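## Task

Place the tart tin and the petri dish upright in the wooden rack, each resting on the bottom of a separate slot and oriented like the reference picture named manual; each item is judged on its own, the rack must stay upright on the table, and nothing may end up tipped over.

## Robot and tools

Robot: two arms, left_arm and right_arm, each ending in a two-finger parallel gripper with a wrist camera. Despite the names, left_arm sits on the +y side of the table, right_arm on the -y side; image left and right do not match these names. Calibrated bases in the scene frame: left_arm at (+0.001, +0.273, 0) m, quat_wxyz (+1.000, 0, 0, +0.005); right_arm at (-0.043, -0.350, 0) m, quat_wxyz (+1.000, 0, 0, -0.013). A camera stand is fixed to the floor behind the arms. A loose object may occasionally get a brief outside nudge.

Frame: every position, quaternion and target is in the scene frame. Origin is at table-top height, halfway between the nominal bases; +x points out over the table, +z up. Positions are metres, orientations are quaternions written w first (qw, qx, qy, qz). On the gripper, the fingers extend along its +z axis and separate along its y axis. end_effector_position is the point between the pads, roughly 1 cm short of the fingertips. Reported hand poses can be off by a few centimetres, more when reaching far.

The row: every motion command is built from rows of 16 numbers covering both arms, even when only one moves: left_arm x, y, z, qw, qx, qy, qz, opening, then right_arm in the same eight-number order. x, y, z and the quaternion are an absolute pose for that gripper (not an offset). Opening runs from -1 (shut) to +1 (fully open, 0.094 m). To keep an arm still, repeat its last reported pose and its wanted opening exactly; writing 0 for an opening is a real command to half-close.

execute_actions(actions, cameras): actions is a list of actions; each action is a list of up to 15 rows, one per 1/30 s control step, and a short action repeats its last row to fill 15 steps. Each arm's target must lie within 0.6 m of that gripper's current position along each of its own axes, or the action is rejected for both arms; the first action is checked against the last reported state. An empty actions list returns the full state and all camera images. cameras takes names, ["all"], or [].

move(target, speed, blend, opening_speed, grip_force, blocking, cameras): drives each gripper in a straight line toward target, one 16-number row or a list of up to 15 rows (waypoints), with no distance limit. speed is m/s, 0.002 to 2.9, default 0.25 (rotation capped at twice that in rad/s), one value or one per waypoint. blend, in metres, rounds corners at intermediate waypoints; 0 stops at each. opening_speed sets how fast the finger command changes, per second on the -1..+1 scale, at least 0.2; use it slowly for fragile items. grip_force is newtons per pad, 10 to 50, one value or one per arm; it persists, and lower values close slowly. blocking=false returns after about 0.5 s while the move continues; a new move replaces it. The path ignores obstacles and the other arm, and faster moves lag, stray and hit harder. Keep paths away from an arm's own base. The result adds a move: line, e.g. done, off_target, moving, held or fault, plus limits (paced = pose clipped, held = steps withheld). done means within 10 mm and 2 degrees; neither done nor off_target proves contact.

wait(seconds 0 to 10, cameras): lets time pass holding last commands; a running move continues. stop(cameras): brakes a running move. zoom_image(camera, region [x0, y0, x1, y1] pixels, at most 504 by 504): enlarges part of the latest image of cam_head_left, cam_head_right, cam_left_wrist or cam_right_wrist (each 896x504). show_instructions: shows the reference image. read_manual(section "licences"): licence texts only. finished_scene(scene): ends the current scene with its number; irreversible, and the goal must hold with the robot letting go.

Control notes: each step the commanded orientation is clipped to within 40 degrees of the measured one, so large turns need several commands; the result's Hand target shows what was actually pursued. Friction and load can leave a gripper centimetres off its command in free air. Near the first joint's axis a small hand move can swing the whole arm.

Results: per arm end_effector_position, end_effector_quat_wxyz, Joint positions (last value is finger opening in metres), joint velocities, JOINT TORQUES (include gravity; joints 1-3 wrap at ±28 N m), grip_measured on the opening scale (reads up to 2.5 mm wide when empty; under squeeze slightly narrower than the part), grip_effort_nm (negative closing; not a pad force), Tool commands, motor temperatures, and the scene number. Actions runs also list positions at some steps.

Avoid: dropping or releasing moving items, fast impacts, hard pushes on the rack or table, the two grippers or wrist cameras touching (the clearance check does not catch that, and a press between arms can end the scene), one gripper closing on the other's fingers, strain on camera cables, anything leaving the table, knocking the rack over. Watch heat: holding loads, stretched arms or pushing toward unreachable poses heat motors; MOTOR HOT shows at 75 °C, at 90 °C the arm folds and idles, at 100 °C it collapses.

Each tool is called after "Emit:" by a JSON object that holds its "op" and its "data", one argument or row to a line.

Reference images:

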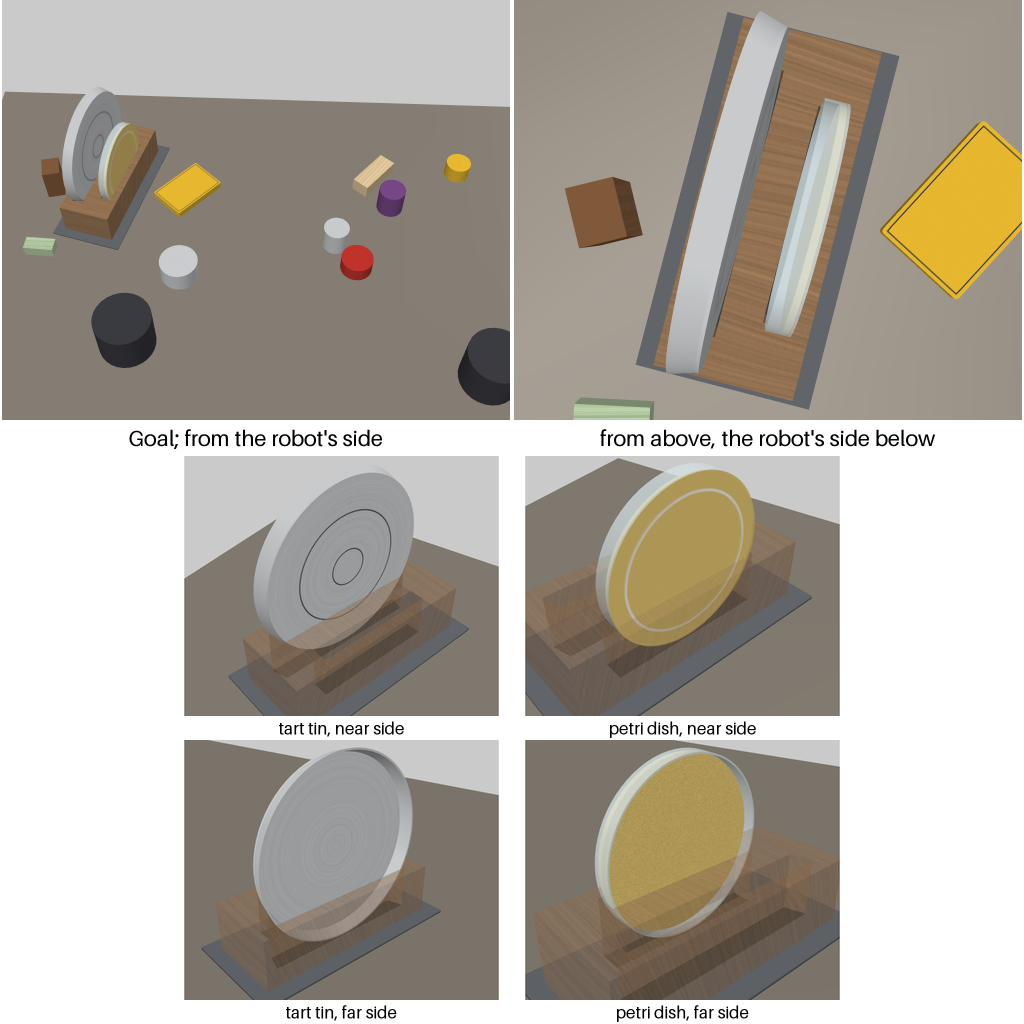

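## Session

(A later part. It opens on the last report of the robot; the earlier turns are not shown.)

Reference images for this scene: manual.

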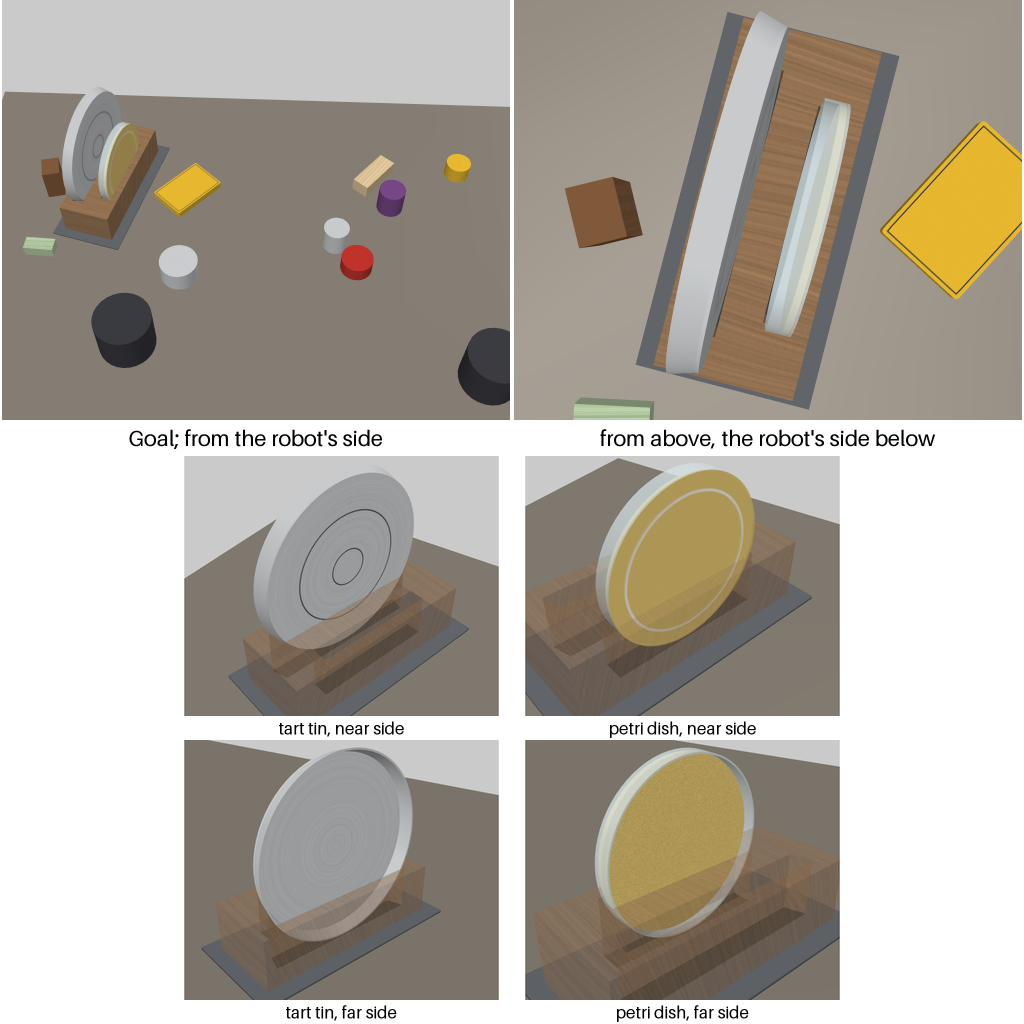

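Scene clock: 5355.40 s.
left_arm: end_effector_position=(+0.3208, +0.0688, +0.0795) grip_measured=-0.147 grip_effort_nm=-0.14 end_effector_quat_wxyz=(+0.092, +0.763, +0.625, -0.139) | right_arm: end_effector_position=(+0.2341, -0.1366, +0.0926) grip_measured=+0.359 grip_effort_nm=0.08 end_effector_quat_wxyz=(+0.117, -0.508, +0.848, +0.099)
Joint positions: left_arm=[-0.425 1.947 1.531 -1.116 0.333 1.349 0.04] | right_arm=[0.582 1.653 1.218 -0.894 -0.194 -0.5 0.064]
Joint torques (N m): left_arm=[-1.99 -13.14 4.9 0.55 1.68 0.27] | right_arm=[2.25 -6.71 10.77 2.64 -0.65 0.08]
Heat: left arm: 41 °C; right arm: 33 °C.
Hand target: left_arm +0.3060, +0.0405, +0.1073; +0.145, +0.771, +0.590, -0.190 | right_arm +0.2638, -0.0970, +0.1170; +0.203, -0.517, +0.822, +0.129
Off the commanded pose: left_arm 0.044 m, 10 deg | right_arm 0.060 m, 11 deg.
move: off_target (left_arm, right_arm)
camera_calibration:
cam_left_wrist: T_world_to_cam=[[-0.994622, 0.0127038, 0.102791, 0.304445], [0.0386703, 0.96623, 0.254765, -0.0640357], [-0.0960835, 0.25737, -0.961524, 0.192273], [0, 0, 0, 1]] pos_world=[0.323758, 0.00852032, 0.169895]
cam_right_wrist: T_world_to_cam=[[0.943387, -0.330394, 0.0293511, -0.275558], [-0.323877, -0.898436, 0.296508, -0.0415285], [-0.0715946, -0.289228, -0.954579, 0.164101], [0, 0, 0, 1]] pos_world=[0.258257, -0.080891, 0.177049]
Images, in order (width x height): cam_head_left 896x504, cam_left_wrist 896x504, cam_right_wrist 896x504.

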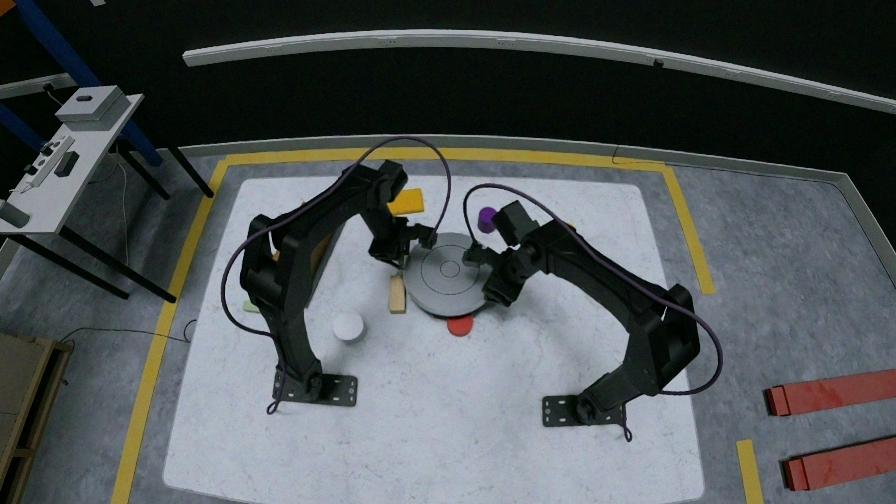

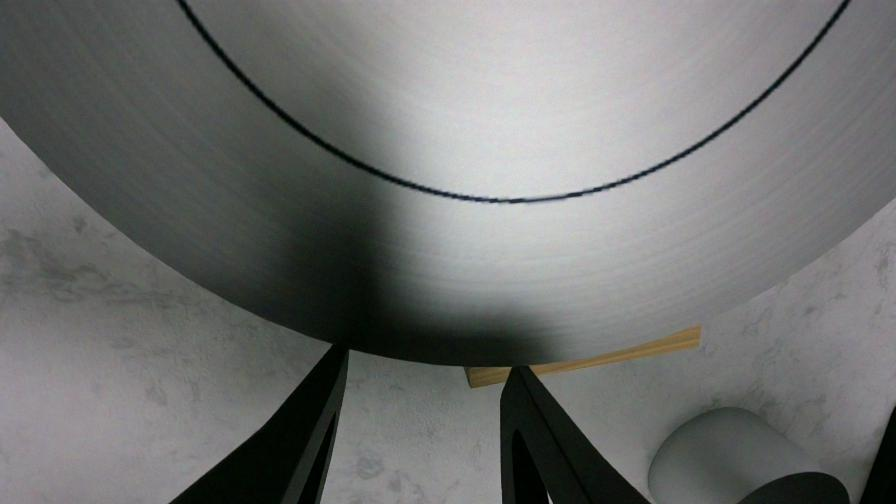

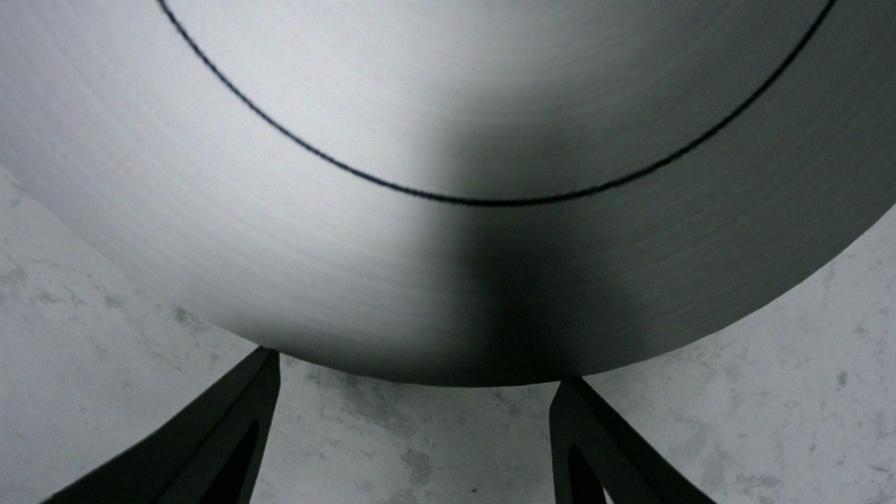

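Emit:
{"op": "move", "data": {
  "target": [
    [0.3050,0.0540,0.107,0.1473,0.7698,0.5907,-0.1919,-0.15,0.2690,-0.0760,0.111,0.2051,-0.5142,0.8228,0.1282,0.36],
    [0.3050,0.0540,0.080,0.1473,0.7698,0.5907,-0.1919,-0.15,0.2690,-0.0760,0.060,0.2051,-0.5142,0.8228,0.1282,0.36]
  ],
  "speed": 0.05,
  "cameras": ["cam_left_wrist","cam_right_wrist","cam_head_left"]
}}

Scene clock: 5376.57 s.
left_arm: end_effector_position=(+0.3232, +0.0837, +0.0637) grip_measured=-0.147 grip_effort_nm=-0.14 end_effector_quat_wxyz=(+0.108, +0.768, +0.617, -0.134) | right_arm: end_effector_position=(+0.2363, -0.1193, +0.0532) grip_measured=+0.359 grip_effort_nm=0.08 end_effector_quat_wxyz=(+0.115, -0.515, +0.844, +0.097)
Joint positions: left_arm=[-0.381 1.922 1.429 -1.021 0.341 1.407 0.04] | right_arm=[0.626 1.738 1.153 -0.743 -0.18 -0.474 0.064]
Joint torques (N m): left_arm=[-2.29 -10.84 4.15 0.53 1.64 0.11] | right_arm=[1.95 -7.39 7.1 3.1 -0.62 0.22]
Motor temperatures (°C): left_arm=[24 42 31 25 33 25 23] | right_arm=[24 31 33 34 27 25 26]
Heat: left arm: 42 °C; right arm: 34 °C.
Hand target: left_arm +0.3055, +0.0562, +0.0805; +0.145, +0.770, +0.591, -0.190 | right_arm +0.2634, -0.0808, +0.0671; +0.199, -0.517, +0.822, +0.128
Off the commanded pose: left_arm 0.038 m, 9 deg | right_arm 0.055 m, 11 deg.
move: off_target (left_arm, right_arm)
camera_calibration:
cam_left_wrist: T_world_to_cam=[[-0.997198, 0.0259471, 0.0701632, 0.310153], [0.0419331, 0.970595, 0.23704, -0.0748025], [-0.0619495, 0.239317, -0.968963, 0.16448], [0, 0, 0, 1]] pos_world=[0.32261, 0.0251925, 0.155344]
cam_right_wrist: T_world_to_cam=[[0.948567, -0.314826, 0.0332588, -0.270384], [-0.309754, -0.901289, 0.302872, -0.0176713], [-0.065376, -0.297596, -0.952451, 0.128923], [0, 0, 0, 1]] pos_world=[0.259432, -0.0626837, 0.137138]
Images, in order (width x height): cam_head_left 896x504, cam_left_wrist 896x504, cam_right_wrist 896x504.

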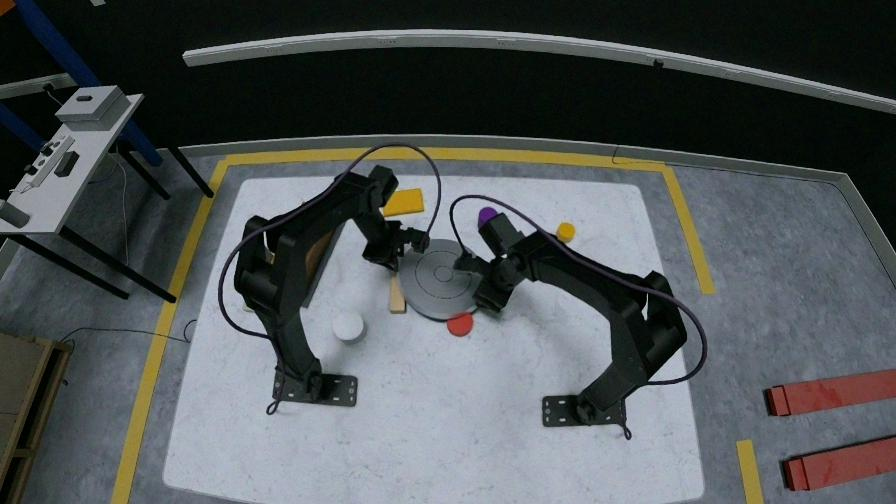

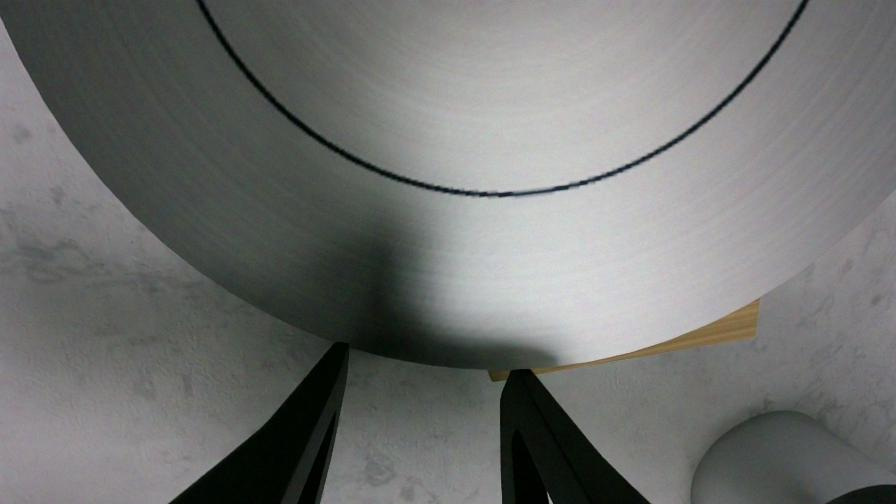

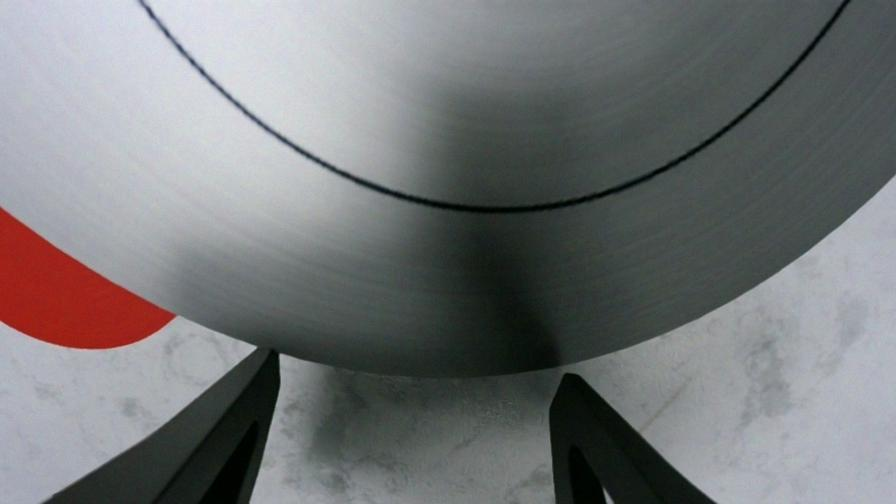

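Emit:
{"op": "move", "data": {
  "target": [0.3050,0.0540,0.058,0.1473,0.7698,0.5907,-0.1919,-0.15,0.2690,-0.0760,0.034,0.2051,-0.5142,0.8228,0.1282,0.36],
  "speed": 0.04,
  "cameras": ["cam_left_wrist","cam_right_wrist","cam_head_left"]
}}

Scene clock: 5402.17 s.
left_arm: end_effector_position=(+0.3230, +0.0844, +0.0615) grip_measured=-0.147 grip_effort_nm=-0.14 end_effector_quat_wxyz=(+0.122, +0.768, +0.615, -0.133) | right_arm: end_effector_position=(+0.2343, -0.1187, +0.0456) grip_measured=+0.359 grip_effort_nm=0.06 end_effector_quat_wxyz=(+0.119, -0.518, +0.841, +0.101)
Joint positions: left_arm=[-0.374 1.903 1.389 -0.978 0.355 1.414 0.04] | right_arm=[0.626 1.738 1.118 -0.7 -0.189 -0.481 0.064]
Joint torques (N m): left_arm=[-2.93 -7.46 2.61 0.91 1.51 0.04] | right_arm=[1.92 -4.34 5.31 3.65 -0.54 0.26]
Heat: left arm: 39 °C; right arm: 38 °C.
Hand target: left_arm +0.3047, +0.0565, +0.0596; +0.144, +0.770, +0.592, -0.191 | right_arm +0.2620, -0.0820, +0.0424; +0.194, -0.518, +0.823, +0.128
Off the commanded pose: left_arm 0.035 m, 8 deg | right_arm 0.056 m, 11 deg.
move: off_target (left_arm, right_arm)
camera_calibration:
cam_left_wrist: T_world_to_cam=[[-0.998318, 0.0265498, 0.0515297, 0.311511], [0.0371654, 0.975354, 0.217495, -0.0725691], [-0.0444852, 0.219044, -0.9747, 0.158564], [0, 0, 0, 1]] pos_world=[0.320738, 0.0277775, 0.154283]
cam_right_wrist: T_world_to_cam=[[0.951178, -0.306855, 0.0331658, -0.267672], [-0.302869, -0.907296, 0.291693, -0.0172184], [-0.0594162, -0.287497, -0.955937, 0.121723], [0, 0, 0, 1]] pos_world=[0.256622, -0.0627638, 0.130259]
Images, in order (width x height): cam_head_left 896x504, cam_left_wrist 896x504, cam_right_wrist 896x504.

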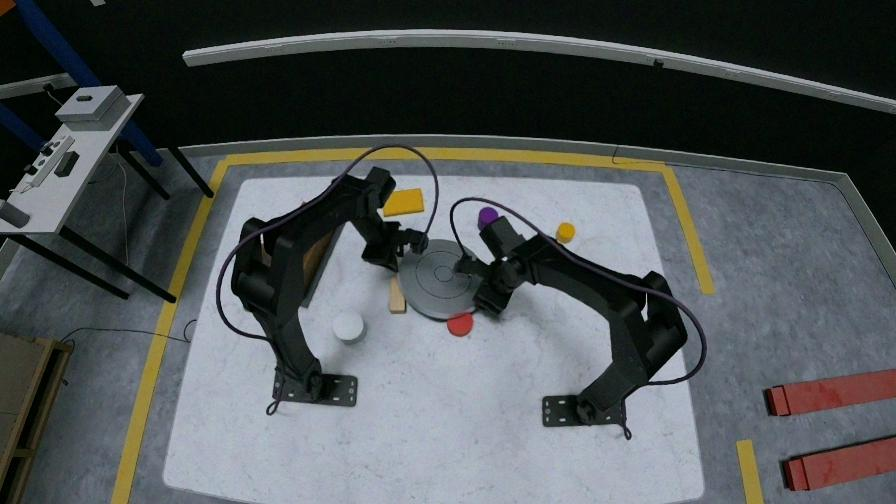

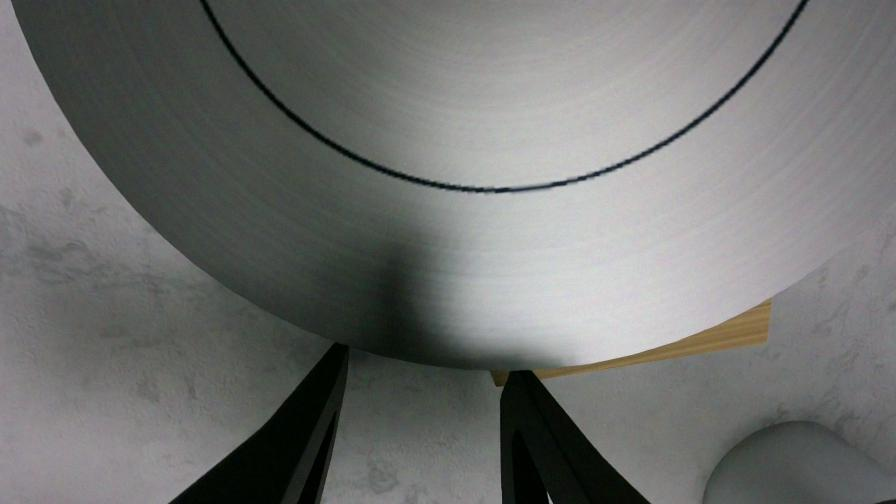

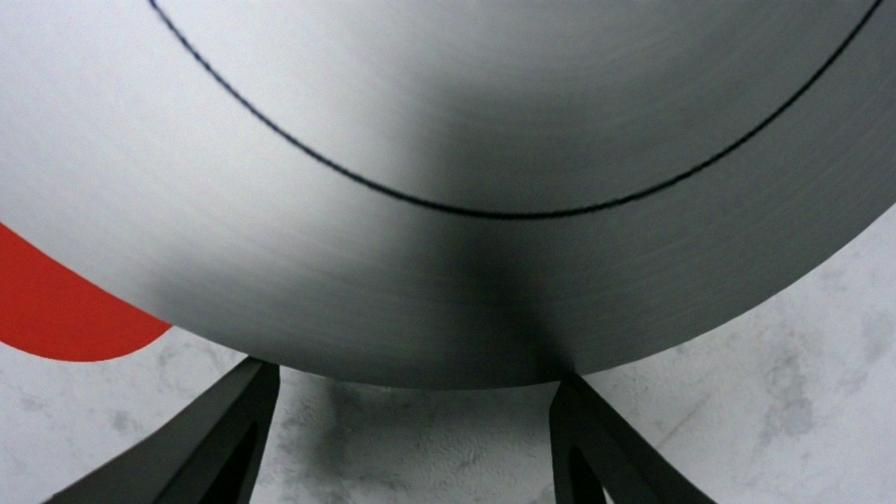

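Emit:
{"op": "move", "data": {
  "target": [0.3060,0.0570,0.036,0.1473,0.7698,0.5907,-0.1919,-0.15,0.2680,-0.0800,0.012,0.2051,-0.5142,0.8228,0.1282,0.36],
  "speed": 0.04,
  "cameras": ["cam_left_wrist","cam_right_wrist","cam_head_left"]
}}

Scene clock: 5412.83 s.
left_arm: end_effector_position=(+0.3254, +0.0898, +0.0438) grip_measured=-0.147 grip_effort_nm=-0.14 end_effector_quat_wxyz=(+0.130, +0.767, +0.616, -0.125) | right_arm: end_effector_position=(+0.2345, -0.1188, +0.0430) grip_measured=+0.359 grip_effort_nm=0.05 end_effector_quat_wxyz=(+0.132, -0.521, +0.837, +0.103)
Joint positions: left_arm=[-0.36 1.905 1.318 -0.885 0.35 1.421 0.04] | right_arm=[0.624 1.722 1.079 -0.65 -0.193 -0.489 0.064]
Joint torques (N m): left_arm=[-3.32 -5.63 3.73 0.8 1.56 0.05] | right_arm=[1.31 -0.94 3.6 3.98 -0.51 0.25]
Motor temperatures (°C): left_arm=[24 39 30 26 33 25 23] | right_arm=[24 31 32 41 27 25 26]
Heat: left arm: 39 °C; right arm: 41 °C.
Hand target: left_arm +0.3055, +0.0600, +0.0381; +0.145, +0.769, +0.592, -0.190 | right_arm +0.2590, -0.0879, +0.0214; +0.190, -0.518, +0.824, +0.127
Off the commanded pose: left_arm 0.039 m, 8 deg | right_arm 0.060 m, 9 deg.
move: off_target (left_arm, right_arm)
camera_calibration:
cam_left_wrist: T_world_to_cam=[[-0.999395, 0.0192424, 0.0289617, 0.31666], [0.0250502, 0.976096, 0.215891, -0.0701559], [-0.0241151, 0.216486, -0.975988, 0.133937], [0, 0, 0, 1]] pos_world=[0.321456, 0.0333901, 0.136696]
cam_right_wrist: T_world_to_cam=[[0.952083, -0.301875, 0.0490917, -0.268073], [-0.303689, -0.914119, 0.268627, -0.016133], [-0.0362161, -0.270663, -0.961993, 0.11613], [0, 0, 0, 1]] pos_world=[0.254534, -0.0642401, 0.12921]
Images, in order (width x height): cam_head_left 896x504, cam_left_wrist 896x504, cam_right_wrist 896x504.

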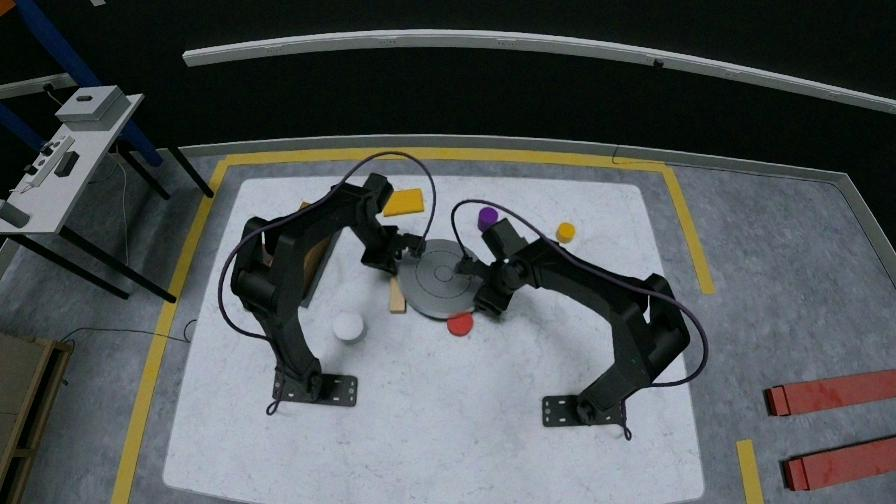

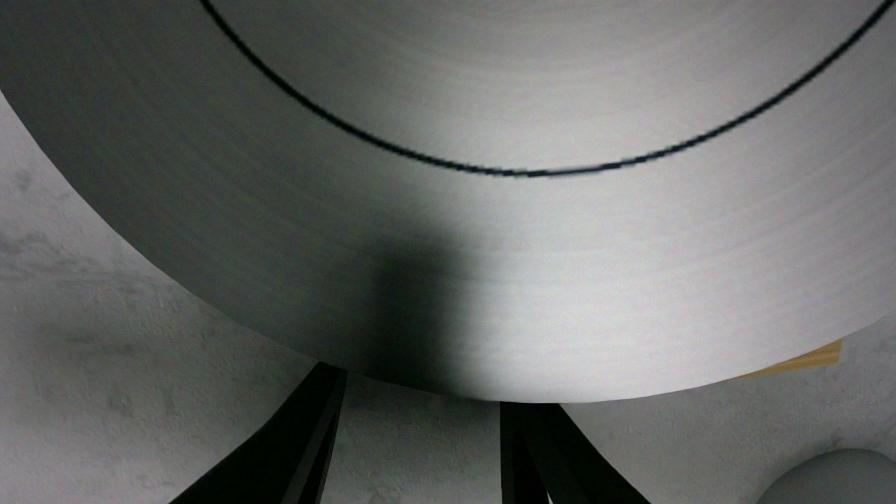

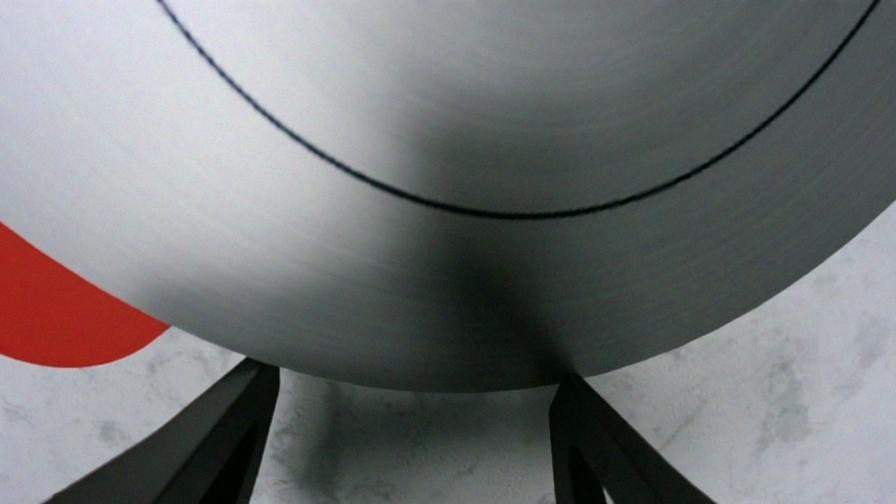

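Emit:
{"op": "move", "data": {
  "target": [
    [0.3240,0.0860,0.038,0.1473,0.7698,0.5907,-0.1919,-0.15,0.2400,-0.1180,0.020,0.2051,-0.5142,0.8228,0.1282,0.36],
    [0.3320,0.1180,0.046,0.1473,0.7698,0.5907,-0.1919,-0.15,0.2240,-0.1480,0.030,0.2051,-0.5142,0.8228,0.1282,0.36]
  ],
  "speed": [0.03,0.05],
  "cameras": ["all"]
}}

Scene clock: 5431.73 s.
left_arm: end_effector_position=(+0.3307, +0.1215, +0.0435) grip_measured=-0.147 grip_effort_nm=-0.14 end_effector_quat_wxyz=(+0.143, +0.771, +0.595, -0.178) | right_arm: end_effector_position=(+0.2305, -0.1450, +0.0279) grip_measured=+0.359 grip_effort_nm=0.06 end_effector_quat_wxyz=(+0.208, -0.513, +0.824, +0.121)
Joint positions: left_arm=[-0.22 1.961 1.367 -0.99 0.46 1.62 0.04] | right_arm=[0.533 1.586 0.799 -0.366 -0.257 -0.552 0.064]
Joint torques (N m): left_arm=[0.34 -7.09 7.21 0.24 0.52 0.11] | right_arm=[-0.8 -8.85 5.03 0.99 -0.35 -0.1]
Heat: left arm: 37 °C; right arm: 42 °C.
Hand target: left_arm +0.3320, +0.1180, +0.0460; +0.148, +0.770, +0.591, -0.191 | right_arm +0.2242, -0.1478, +0.0297; +0.205, -0.514, +0.823, +0.128
Off the commanded pose: left_arm 0.005 m, 2 deg | right_arm 0.007 m, 1 deg.
move: done
camera_calibration:
cam_left_wrist: T_world_to_cam=[[-0.993759, 0.0726336, 0.084656, 0.310686], [0.0829081, 0.988692, 0.124958, -0.117896], [-0.0746225, 0.131197, -0.988544, 0.154417], [0, 0, 0, 1]] pos_world=[0.330044, 0.0737376, 0.141079]
cam_right_wrist: T_world_to_cam=[[0.939617, -0.321156, 0.118231, -0.273329], [-0.335119, -0.933494, 0.127606, -0.028828], [0.0693869, -0.159523, -0.984753, 0.0867419], [0, 0, 0, 1]] pos_world=[0.241145, -0.100854, 0.121414]

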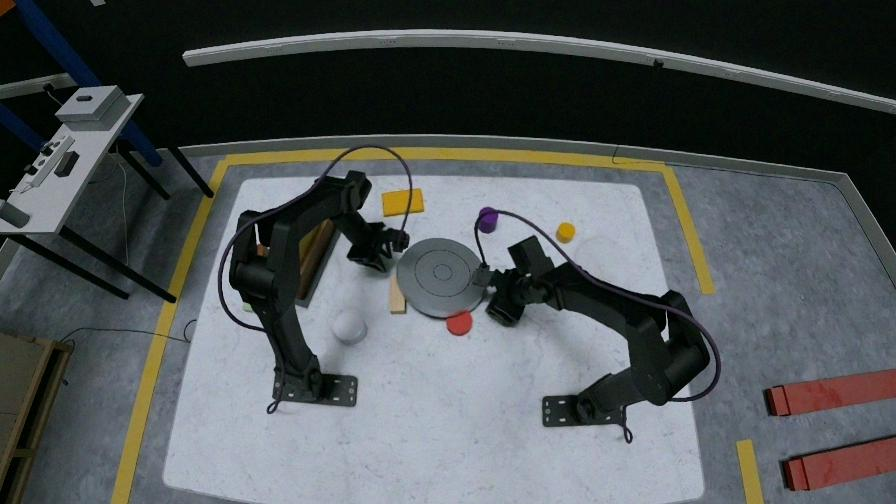

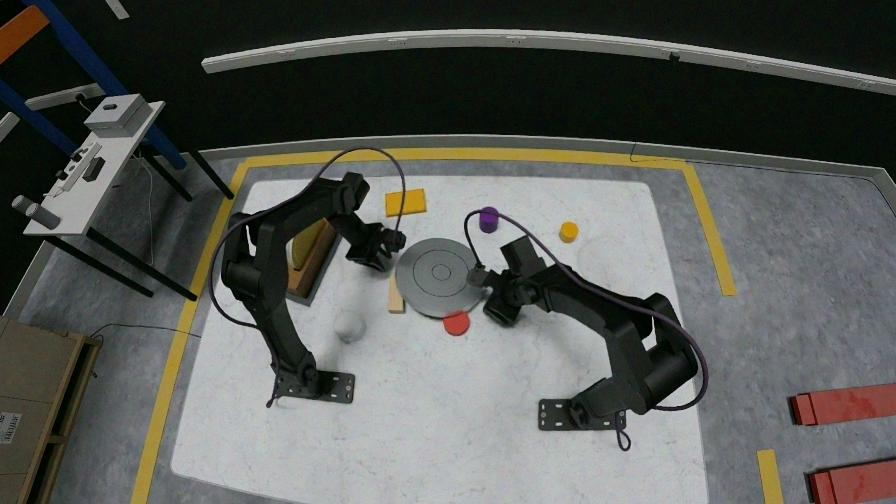

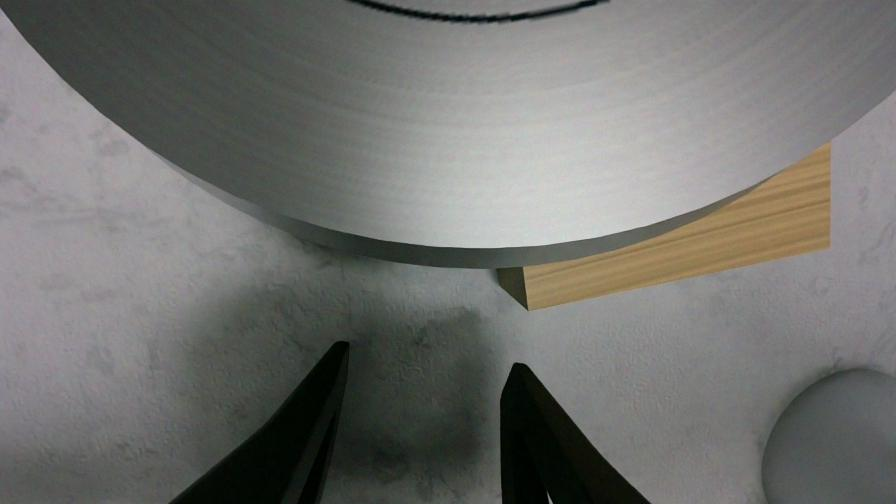

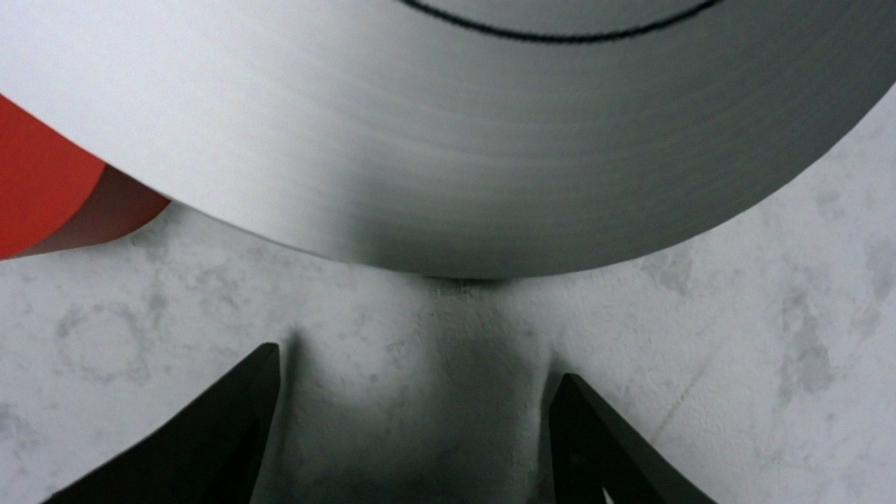

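Emit:
{"op": "move", "data": {
  "target": [
    [0.332,0.118,0.046,0.1473,0.7698,0.5907,-0.1919,-0.15,0.215,-0.20,0.10,0.2051,-0.5142,0.8228,0.1282,0.36],
    [0.332,0.118,0.046,0.1473,0.7698,0.5907,-0.1919,-0.15,0.18,-0.40,0.17,0.2051,-0.5142,0.8228,0.1282,0.36]
  ],
  "blend": [0.03,0],
  "cameras": ["all"]
}}

Scene clock: 5508.40 s.
left_arm: end_effector_position=(+0.3307, +0.1215, +0.0435) grip_measured=-0.147 grip_effort_nm=-0.14 end_effector_quat_wxyz=(+0.143, +0.771, +0.595, -0.178) | right_arm: end_effector_position=(+0.1776, -0.4014, +0.1647) grip_measured=+0.359 grip_effort_nm=0.05 end_effector_quat_wxyz=(+0.196, -0.515, +0.826, +0.120)
Joint positions: left_arm=[-0.22 1.961 1.367 -0.99 0.46 1.621 0.04] | right_arm=[-0.567 1.399 1.227 -1.464 -0.46 -1.724 0.064]
Joint torques (N m): left_arm=[0.34 -7.15 7.23 0.24 0.52 0.1] | right_arm=[-0.58 -3.77 8.12 -0.06 -0.5 -0.1]
Motor temperatures (°C): left_arm=[24 35 31 25 30 25 23] | right_arm=[24 31 31 33 26 25 26]
Heat: left arm: 35 °C; right arm: 33 °C.
Hand target: left_arm +0.3320, +0.1180, +0.0460; +0.148, +0.770, +0.591, -0.191 | right_arm +0.1800, -0.4000, +0.1699; +0.205, -0.514, +0.823, +0.128
Off the commanded pose: left_arm 0.005 m, 2 deg | right_arm 0.006 m, 1 deg.
move: done
camera_calibration:
cam_left_wrist: T_world_to_cam=[[-0.9937, 0.0733281, 0.084754, 0.310501], [0.0836079, 0.98864, 0.124904, -0.118107], [-0.0746322, 0.131203, -0.988542, 0.154413], [0, 0, 0, 1]] pos_world=[0.329944, 0.0737374, 0.141079]
cam_right_wrist: T_world_to_cam=[[0.943049, -0.315891, 0.104271, -0.318346], [-0.328809, -0.932696, 0.148199, -0.307588], [0.0504388, -0.174044, -0.983445, 0.181493], [0, 0, 0, 1]] pos_world=[0.189924, -0.355861, 0.257267]

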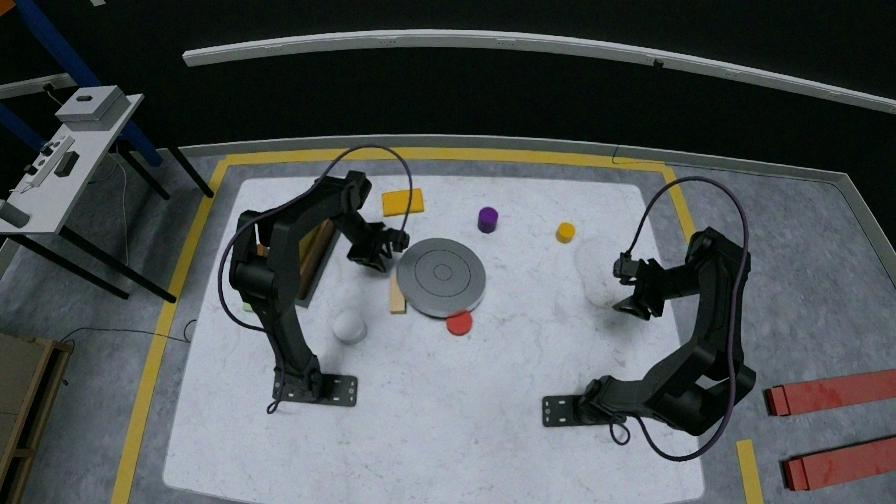

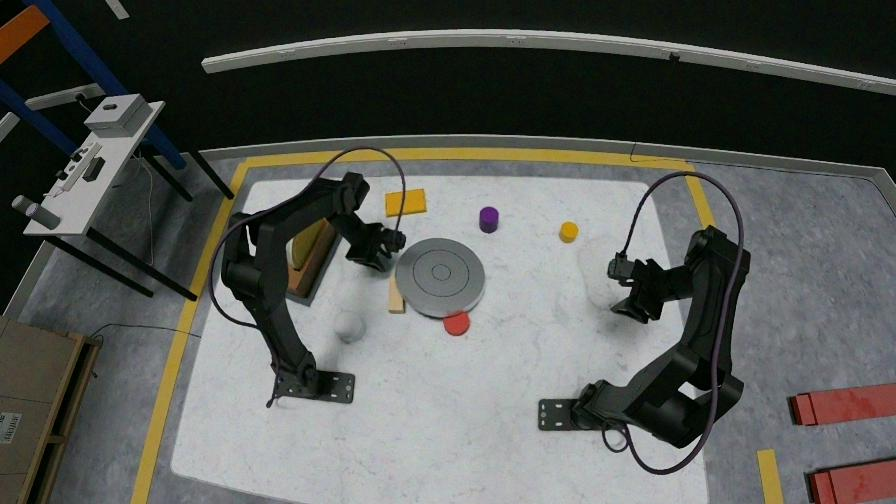

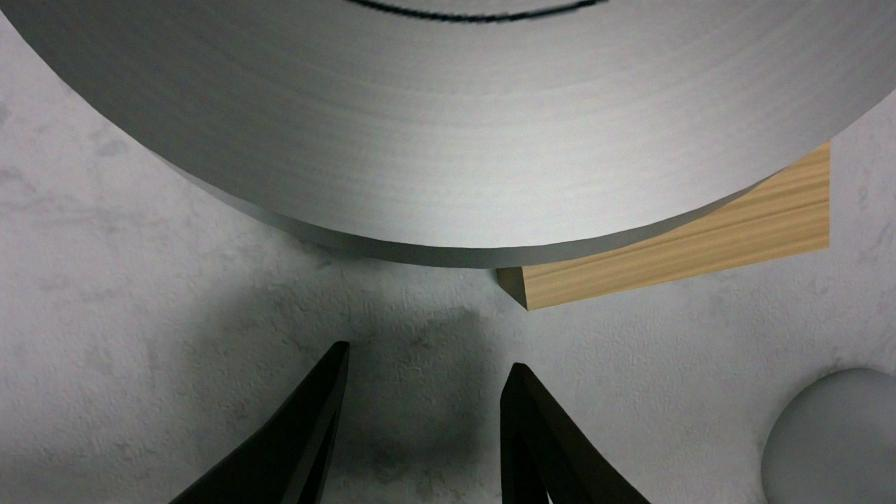

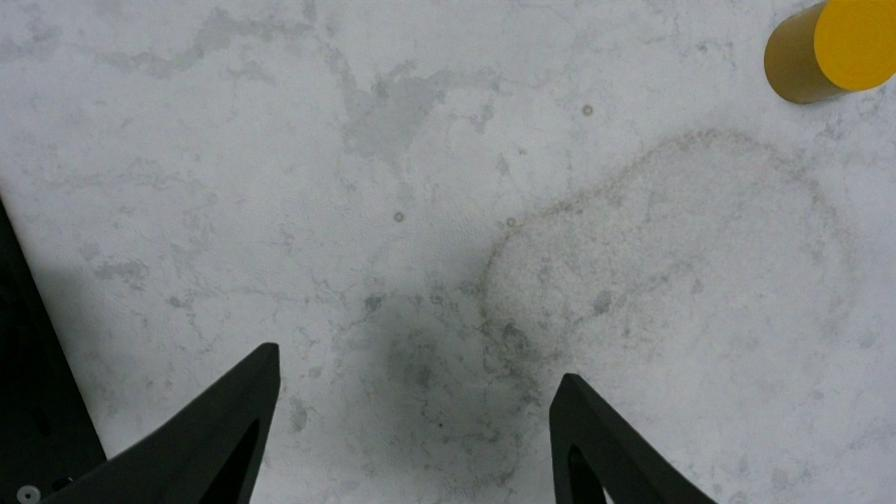

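Emit:
{"op": "move", "data": {
  "target": [
    [0.34,0.20,0.16,0.1473,0.7698,0.5907,-0.1919,-0.15,0.1595,-0.456,0.17,0.2051,-0.5142,0.8228,0.1282,0.36],
    [0.35,0.21,0.17,-0.0729,-0.0044,0.8191,-0.5689,-0.15,0.1595,-0.456,0.17,0.2051,-0.5142,0.8228,0.1282,0.36],
    [0.351,0.165,0.055,-0.0729,-0.0044,0.8191,-0.5689,-0.15,0.1595,-0.456,0.17,0.2051,-0.5142,0.8228,0.1282,0.36]
  ],
  "blend": [0.04,0.03,0],
  "speed": 0.4,
  "cameras": ["cam_head_left","cam_left_wrist"]
}}

Scene clock: 5632.10 s.
left_arm: end_effector_position=(+0.3515, +0.1672, +0.1303) grip_measured=-0.147 grip_effort_nm=-0.13 end_effector_quat_wxyz=(-0.031, +0.012, +0.824, -0.566) | right_arm: end_effector_position=(+0.1598, -0.4550, +0.1665) grip_measured=+0.359 grip_effort_nm=0.05 end_effector_quat_wxyz=(+0.205, -0.512, +0.826, +0.114)
Joint positions: left_arm=[0.158 2.159 1.581 -1.545 1.137 0.556 0.04] | right_arm=[-0.804 1.494 1.311 -1.549 -0.448 -1.979 0.064]
Joint torques (N m): left_arm=[-0.28 2.03 -2.62 0.8 0.22 0.31] | right_arm=[-0.59 -4.62 7.76 -0.25 -0.27 -0.11]
Motor temperatures (°C): left_arm=[24 34 31 25 29 25 23] | right_arm=[24 30 33 28 26 25 26]
Heat: left arm: 34 °C; right arm: 33 °C.
Hand target: left_arm +0.3407, +0.1654, +0.0644; -0.075, -0.003, +0.819, -0.569 | right_arm +0.1596, -0.4560, +0.1696; +0.206, -0.513, +0.825, +0.119
Off the commanded pose: left_arm 0.075 m, 5 deg | right_arm 0.004 m, 2 deg.
joint sent to its limit (right arm) — joint 4 (wrist pitch), lower limit. The joint targets still meet the commanded pose.
move: off_target (left_arm)
camera_calibration:
cam_left_wrist: T_world_to_cam=[[0.217806, -0.359742, 0.907274, -0.140089], [-0.779526, 0.49524, 0.383505, 0.176317], [-0.587281, -0.790774, -0.172562, 0.463824], [0, 0, 0, 1]] pos_world=[0.440351, 0.229065, 0.139519]
Images, in order (width x height): cam_head_left 896x504, cam_left_wrist 896x504.

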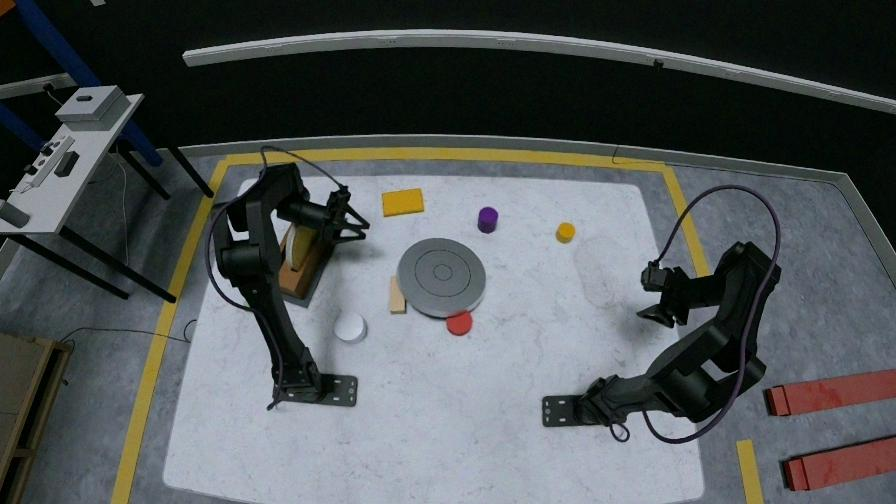

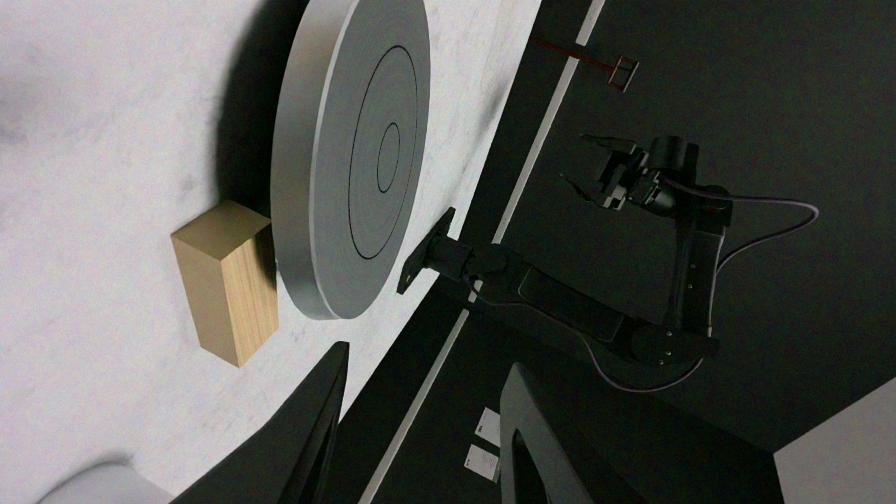

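Emit:
{"op": "zoom_image", "data": {
  "camera": "cam_head_left",
  "region": [190, 120, 430, 330]
}}

Emit:
{"op": "move", "data": {
  "target": [0.351,0.165,0.14,-0.0729,-0.0044,0.8191,-0.5689,-0.15,0.1595,-0.456,0.18,0.2051,-0.5142,0.8228,0.1282,0.36],
  "speed": 0.15,
  "cameras": ["cam_head_left","cam_head_right"]
}}

Scaled by 2.100 from the camera's 896x504 image, which has a finer 1280x720 frame.

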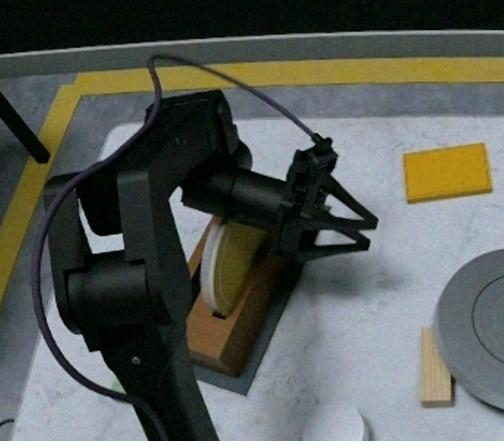

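Scene clock: 5643.10 s.
left_arm: end_effector_position=(+0.3542, +0.1677, +0.1372) grip_measured=-0.147 grip_effort_nm=-0.14 end_effector_quat_wxyz=(-0.048, -0.018, +0.825, -0.563) | right_arm: end_effector_position=(+0.1611, -0.4564, +0.1686) grip_measured=+0.359 grip_effort_nm=0.05 end_effector_quat_wxyz=(+0.206, -0.510, +0.828, +0.111)
Joint positions: left_arm=[0.158 2.15 1.6 -1.554 1.137 0.47 0.04] | right_arm=[-0.804 1.494 1.32 -1.55 -0.448 -1.971 0.064]
Joint torques (N m): left_arm=[-0.69 -10.13 4.03 -0.34 0.37 -0.04] | right_arm=[-0.53 -7.8 7.77 -0.23 -0.29 0.03]
Heat: left arm: 34 °C; right arm: 33 °C.
Hand target: left_arm +0.3509, +0.1646, +0.1397; -0.053, -0.017, +0.826, -0.561 | right_arm +0.1597, -0.4556, +0.1789; +0.210, -0.510, +0.828, +0.099
Off the commanded pose: left_arm 0.005 m, 3 deg | right_arm 0.012 m, 2 deg.
joint sent to its limit (left arm) — joint 4 (wrist pitch), lower limit. The joint targets are off in orientation, not in position.
joint sent to its limit (right arm) — joint 4 (wrist pitch), lower limit. The joint targets are off in orientation, not in position.
move: off_target (left_arm, right_arm)
Images, in order (width x height): cam_head_left 896x504, cam_head_right 896x504.

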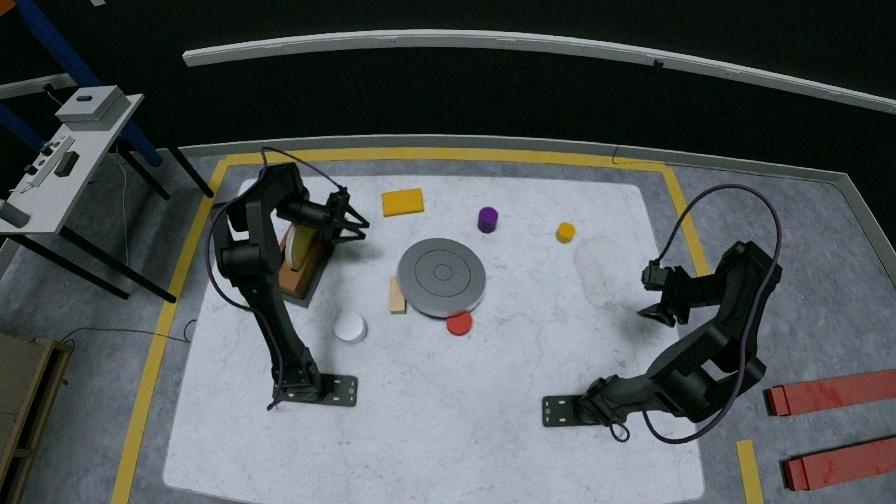

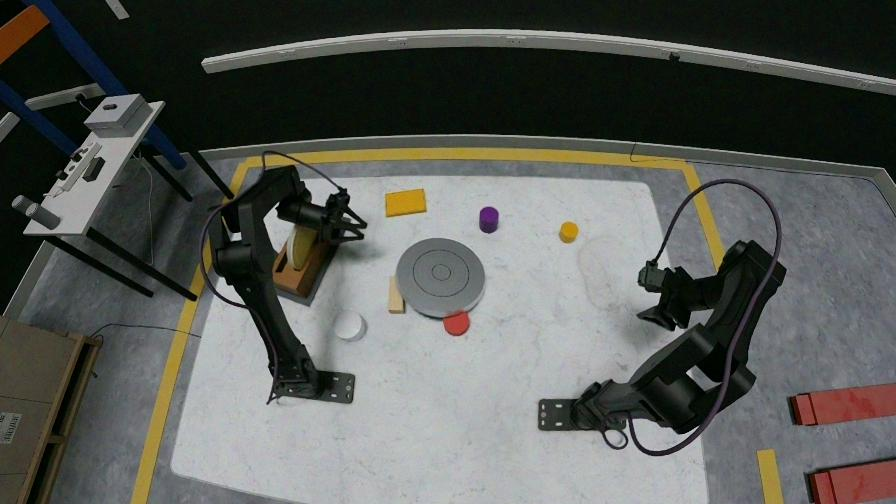

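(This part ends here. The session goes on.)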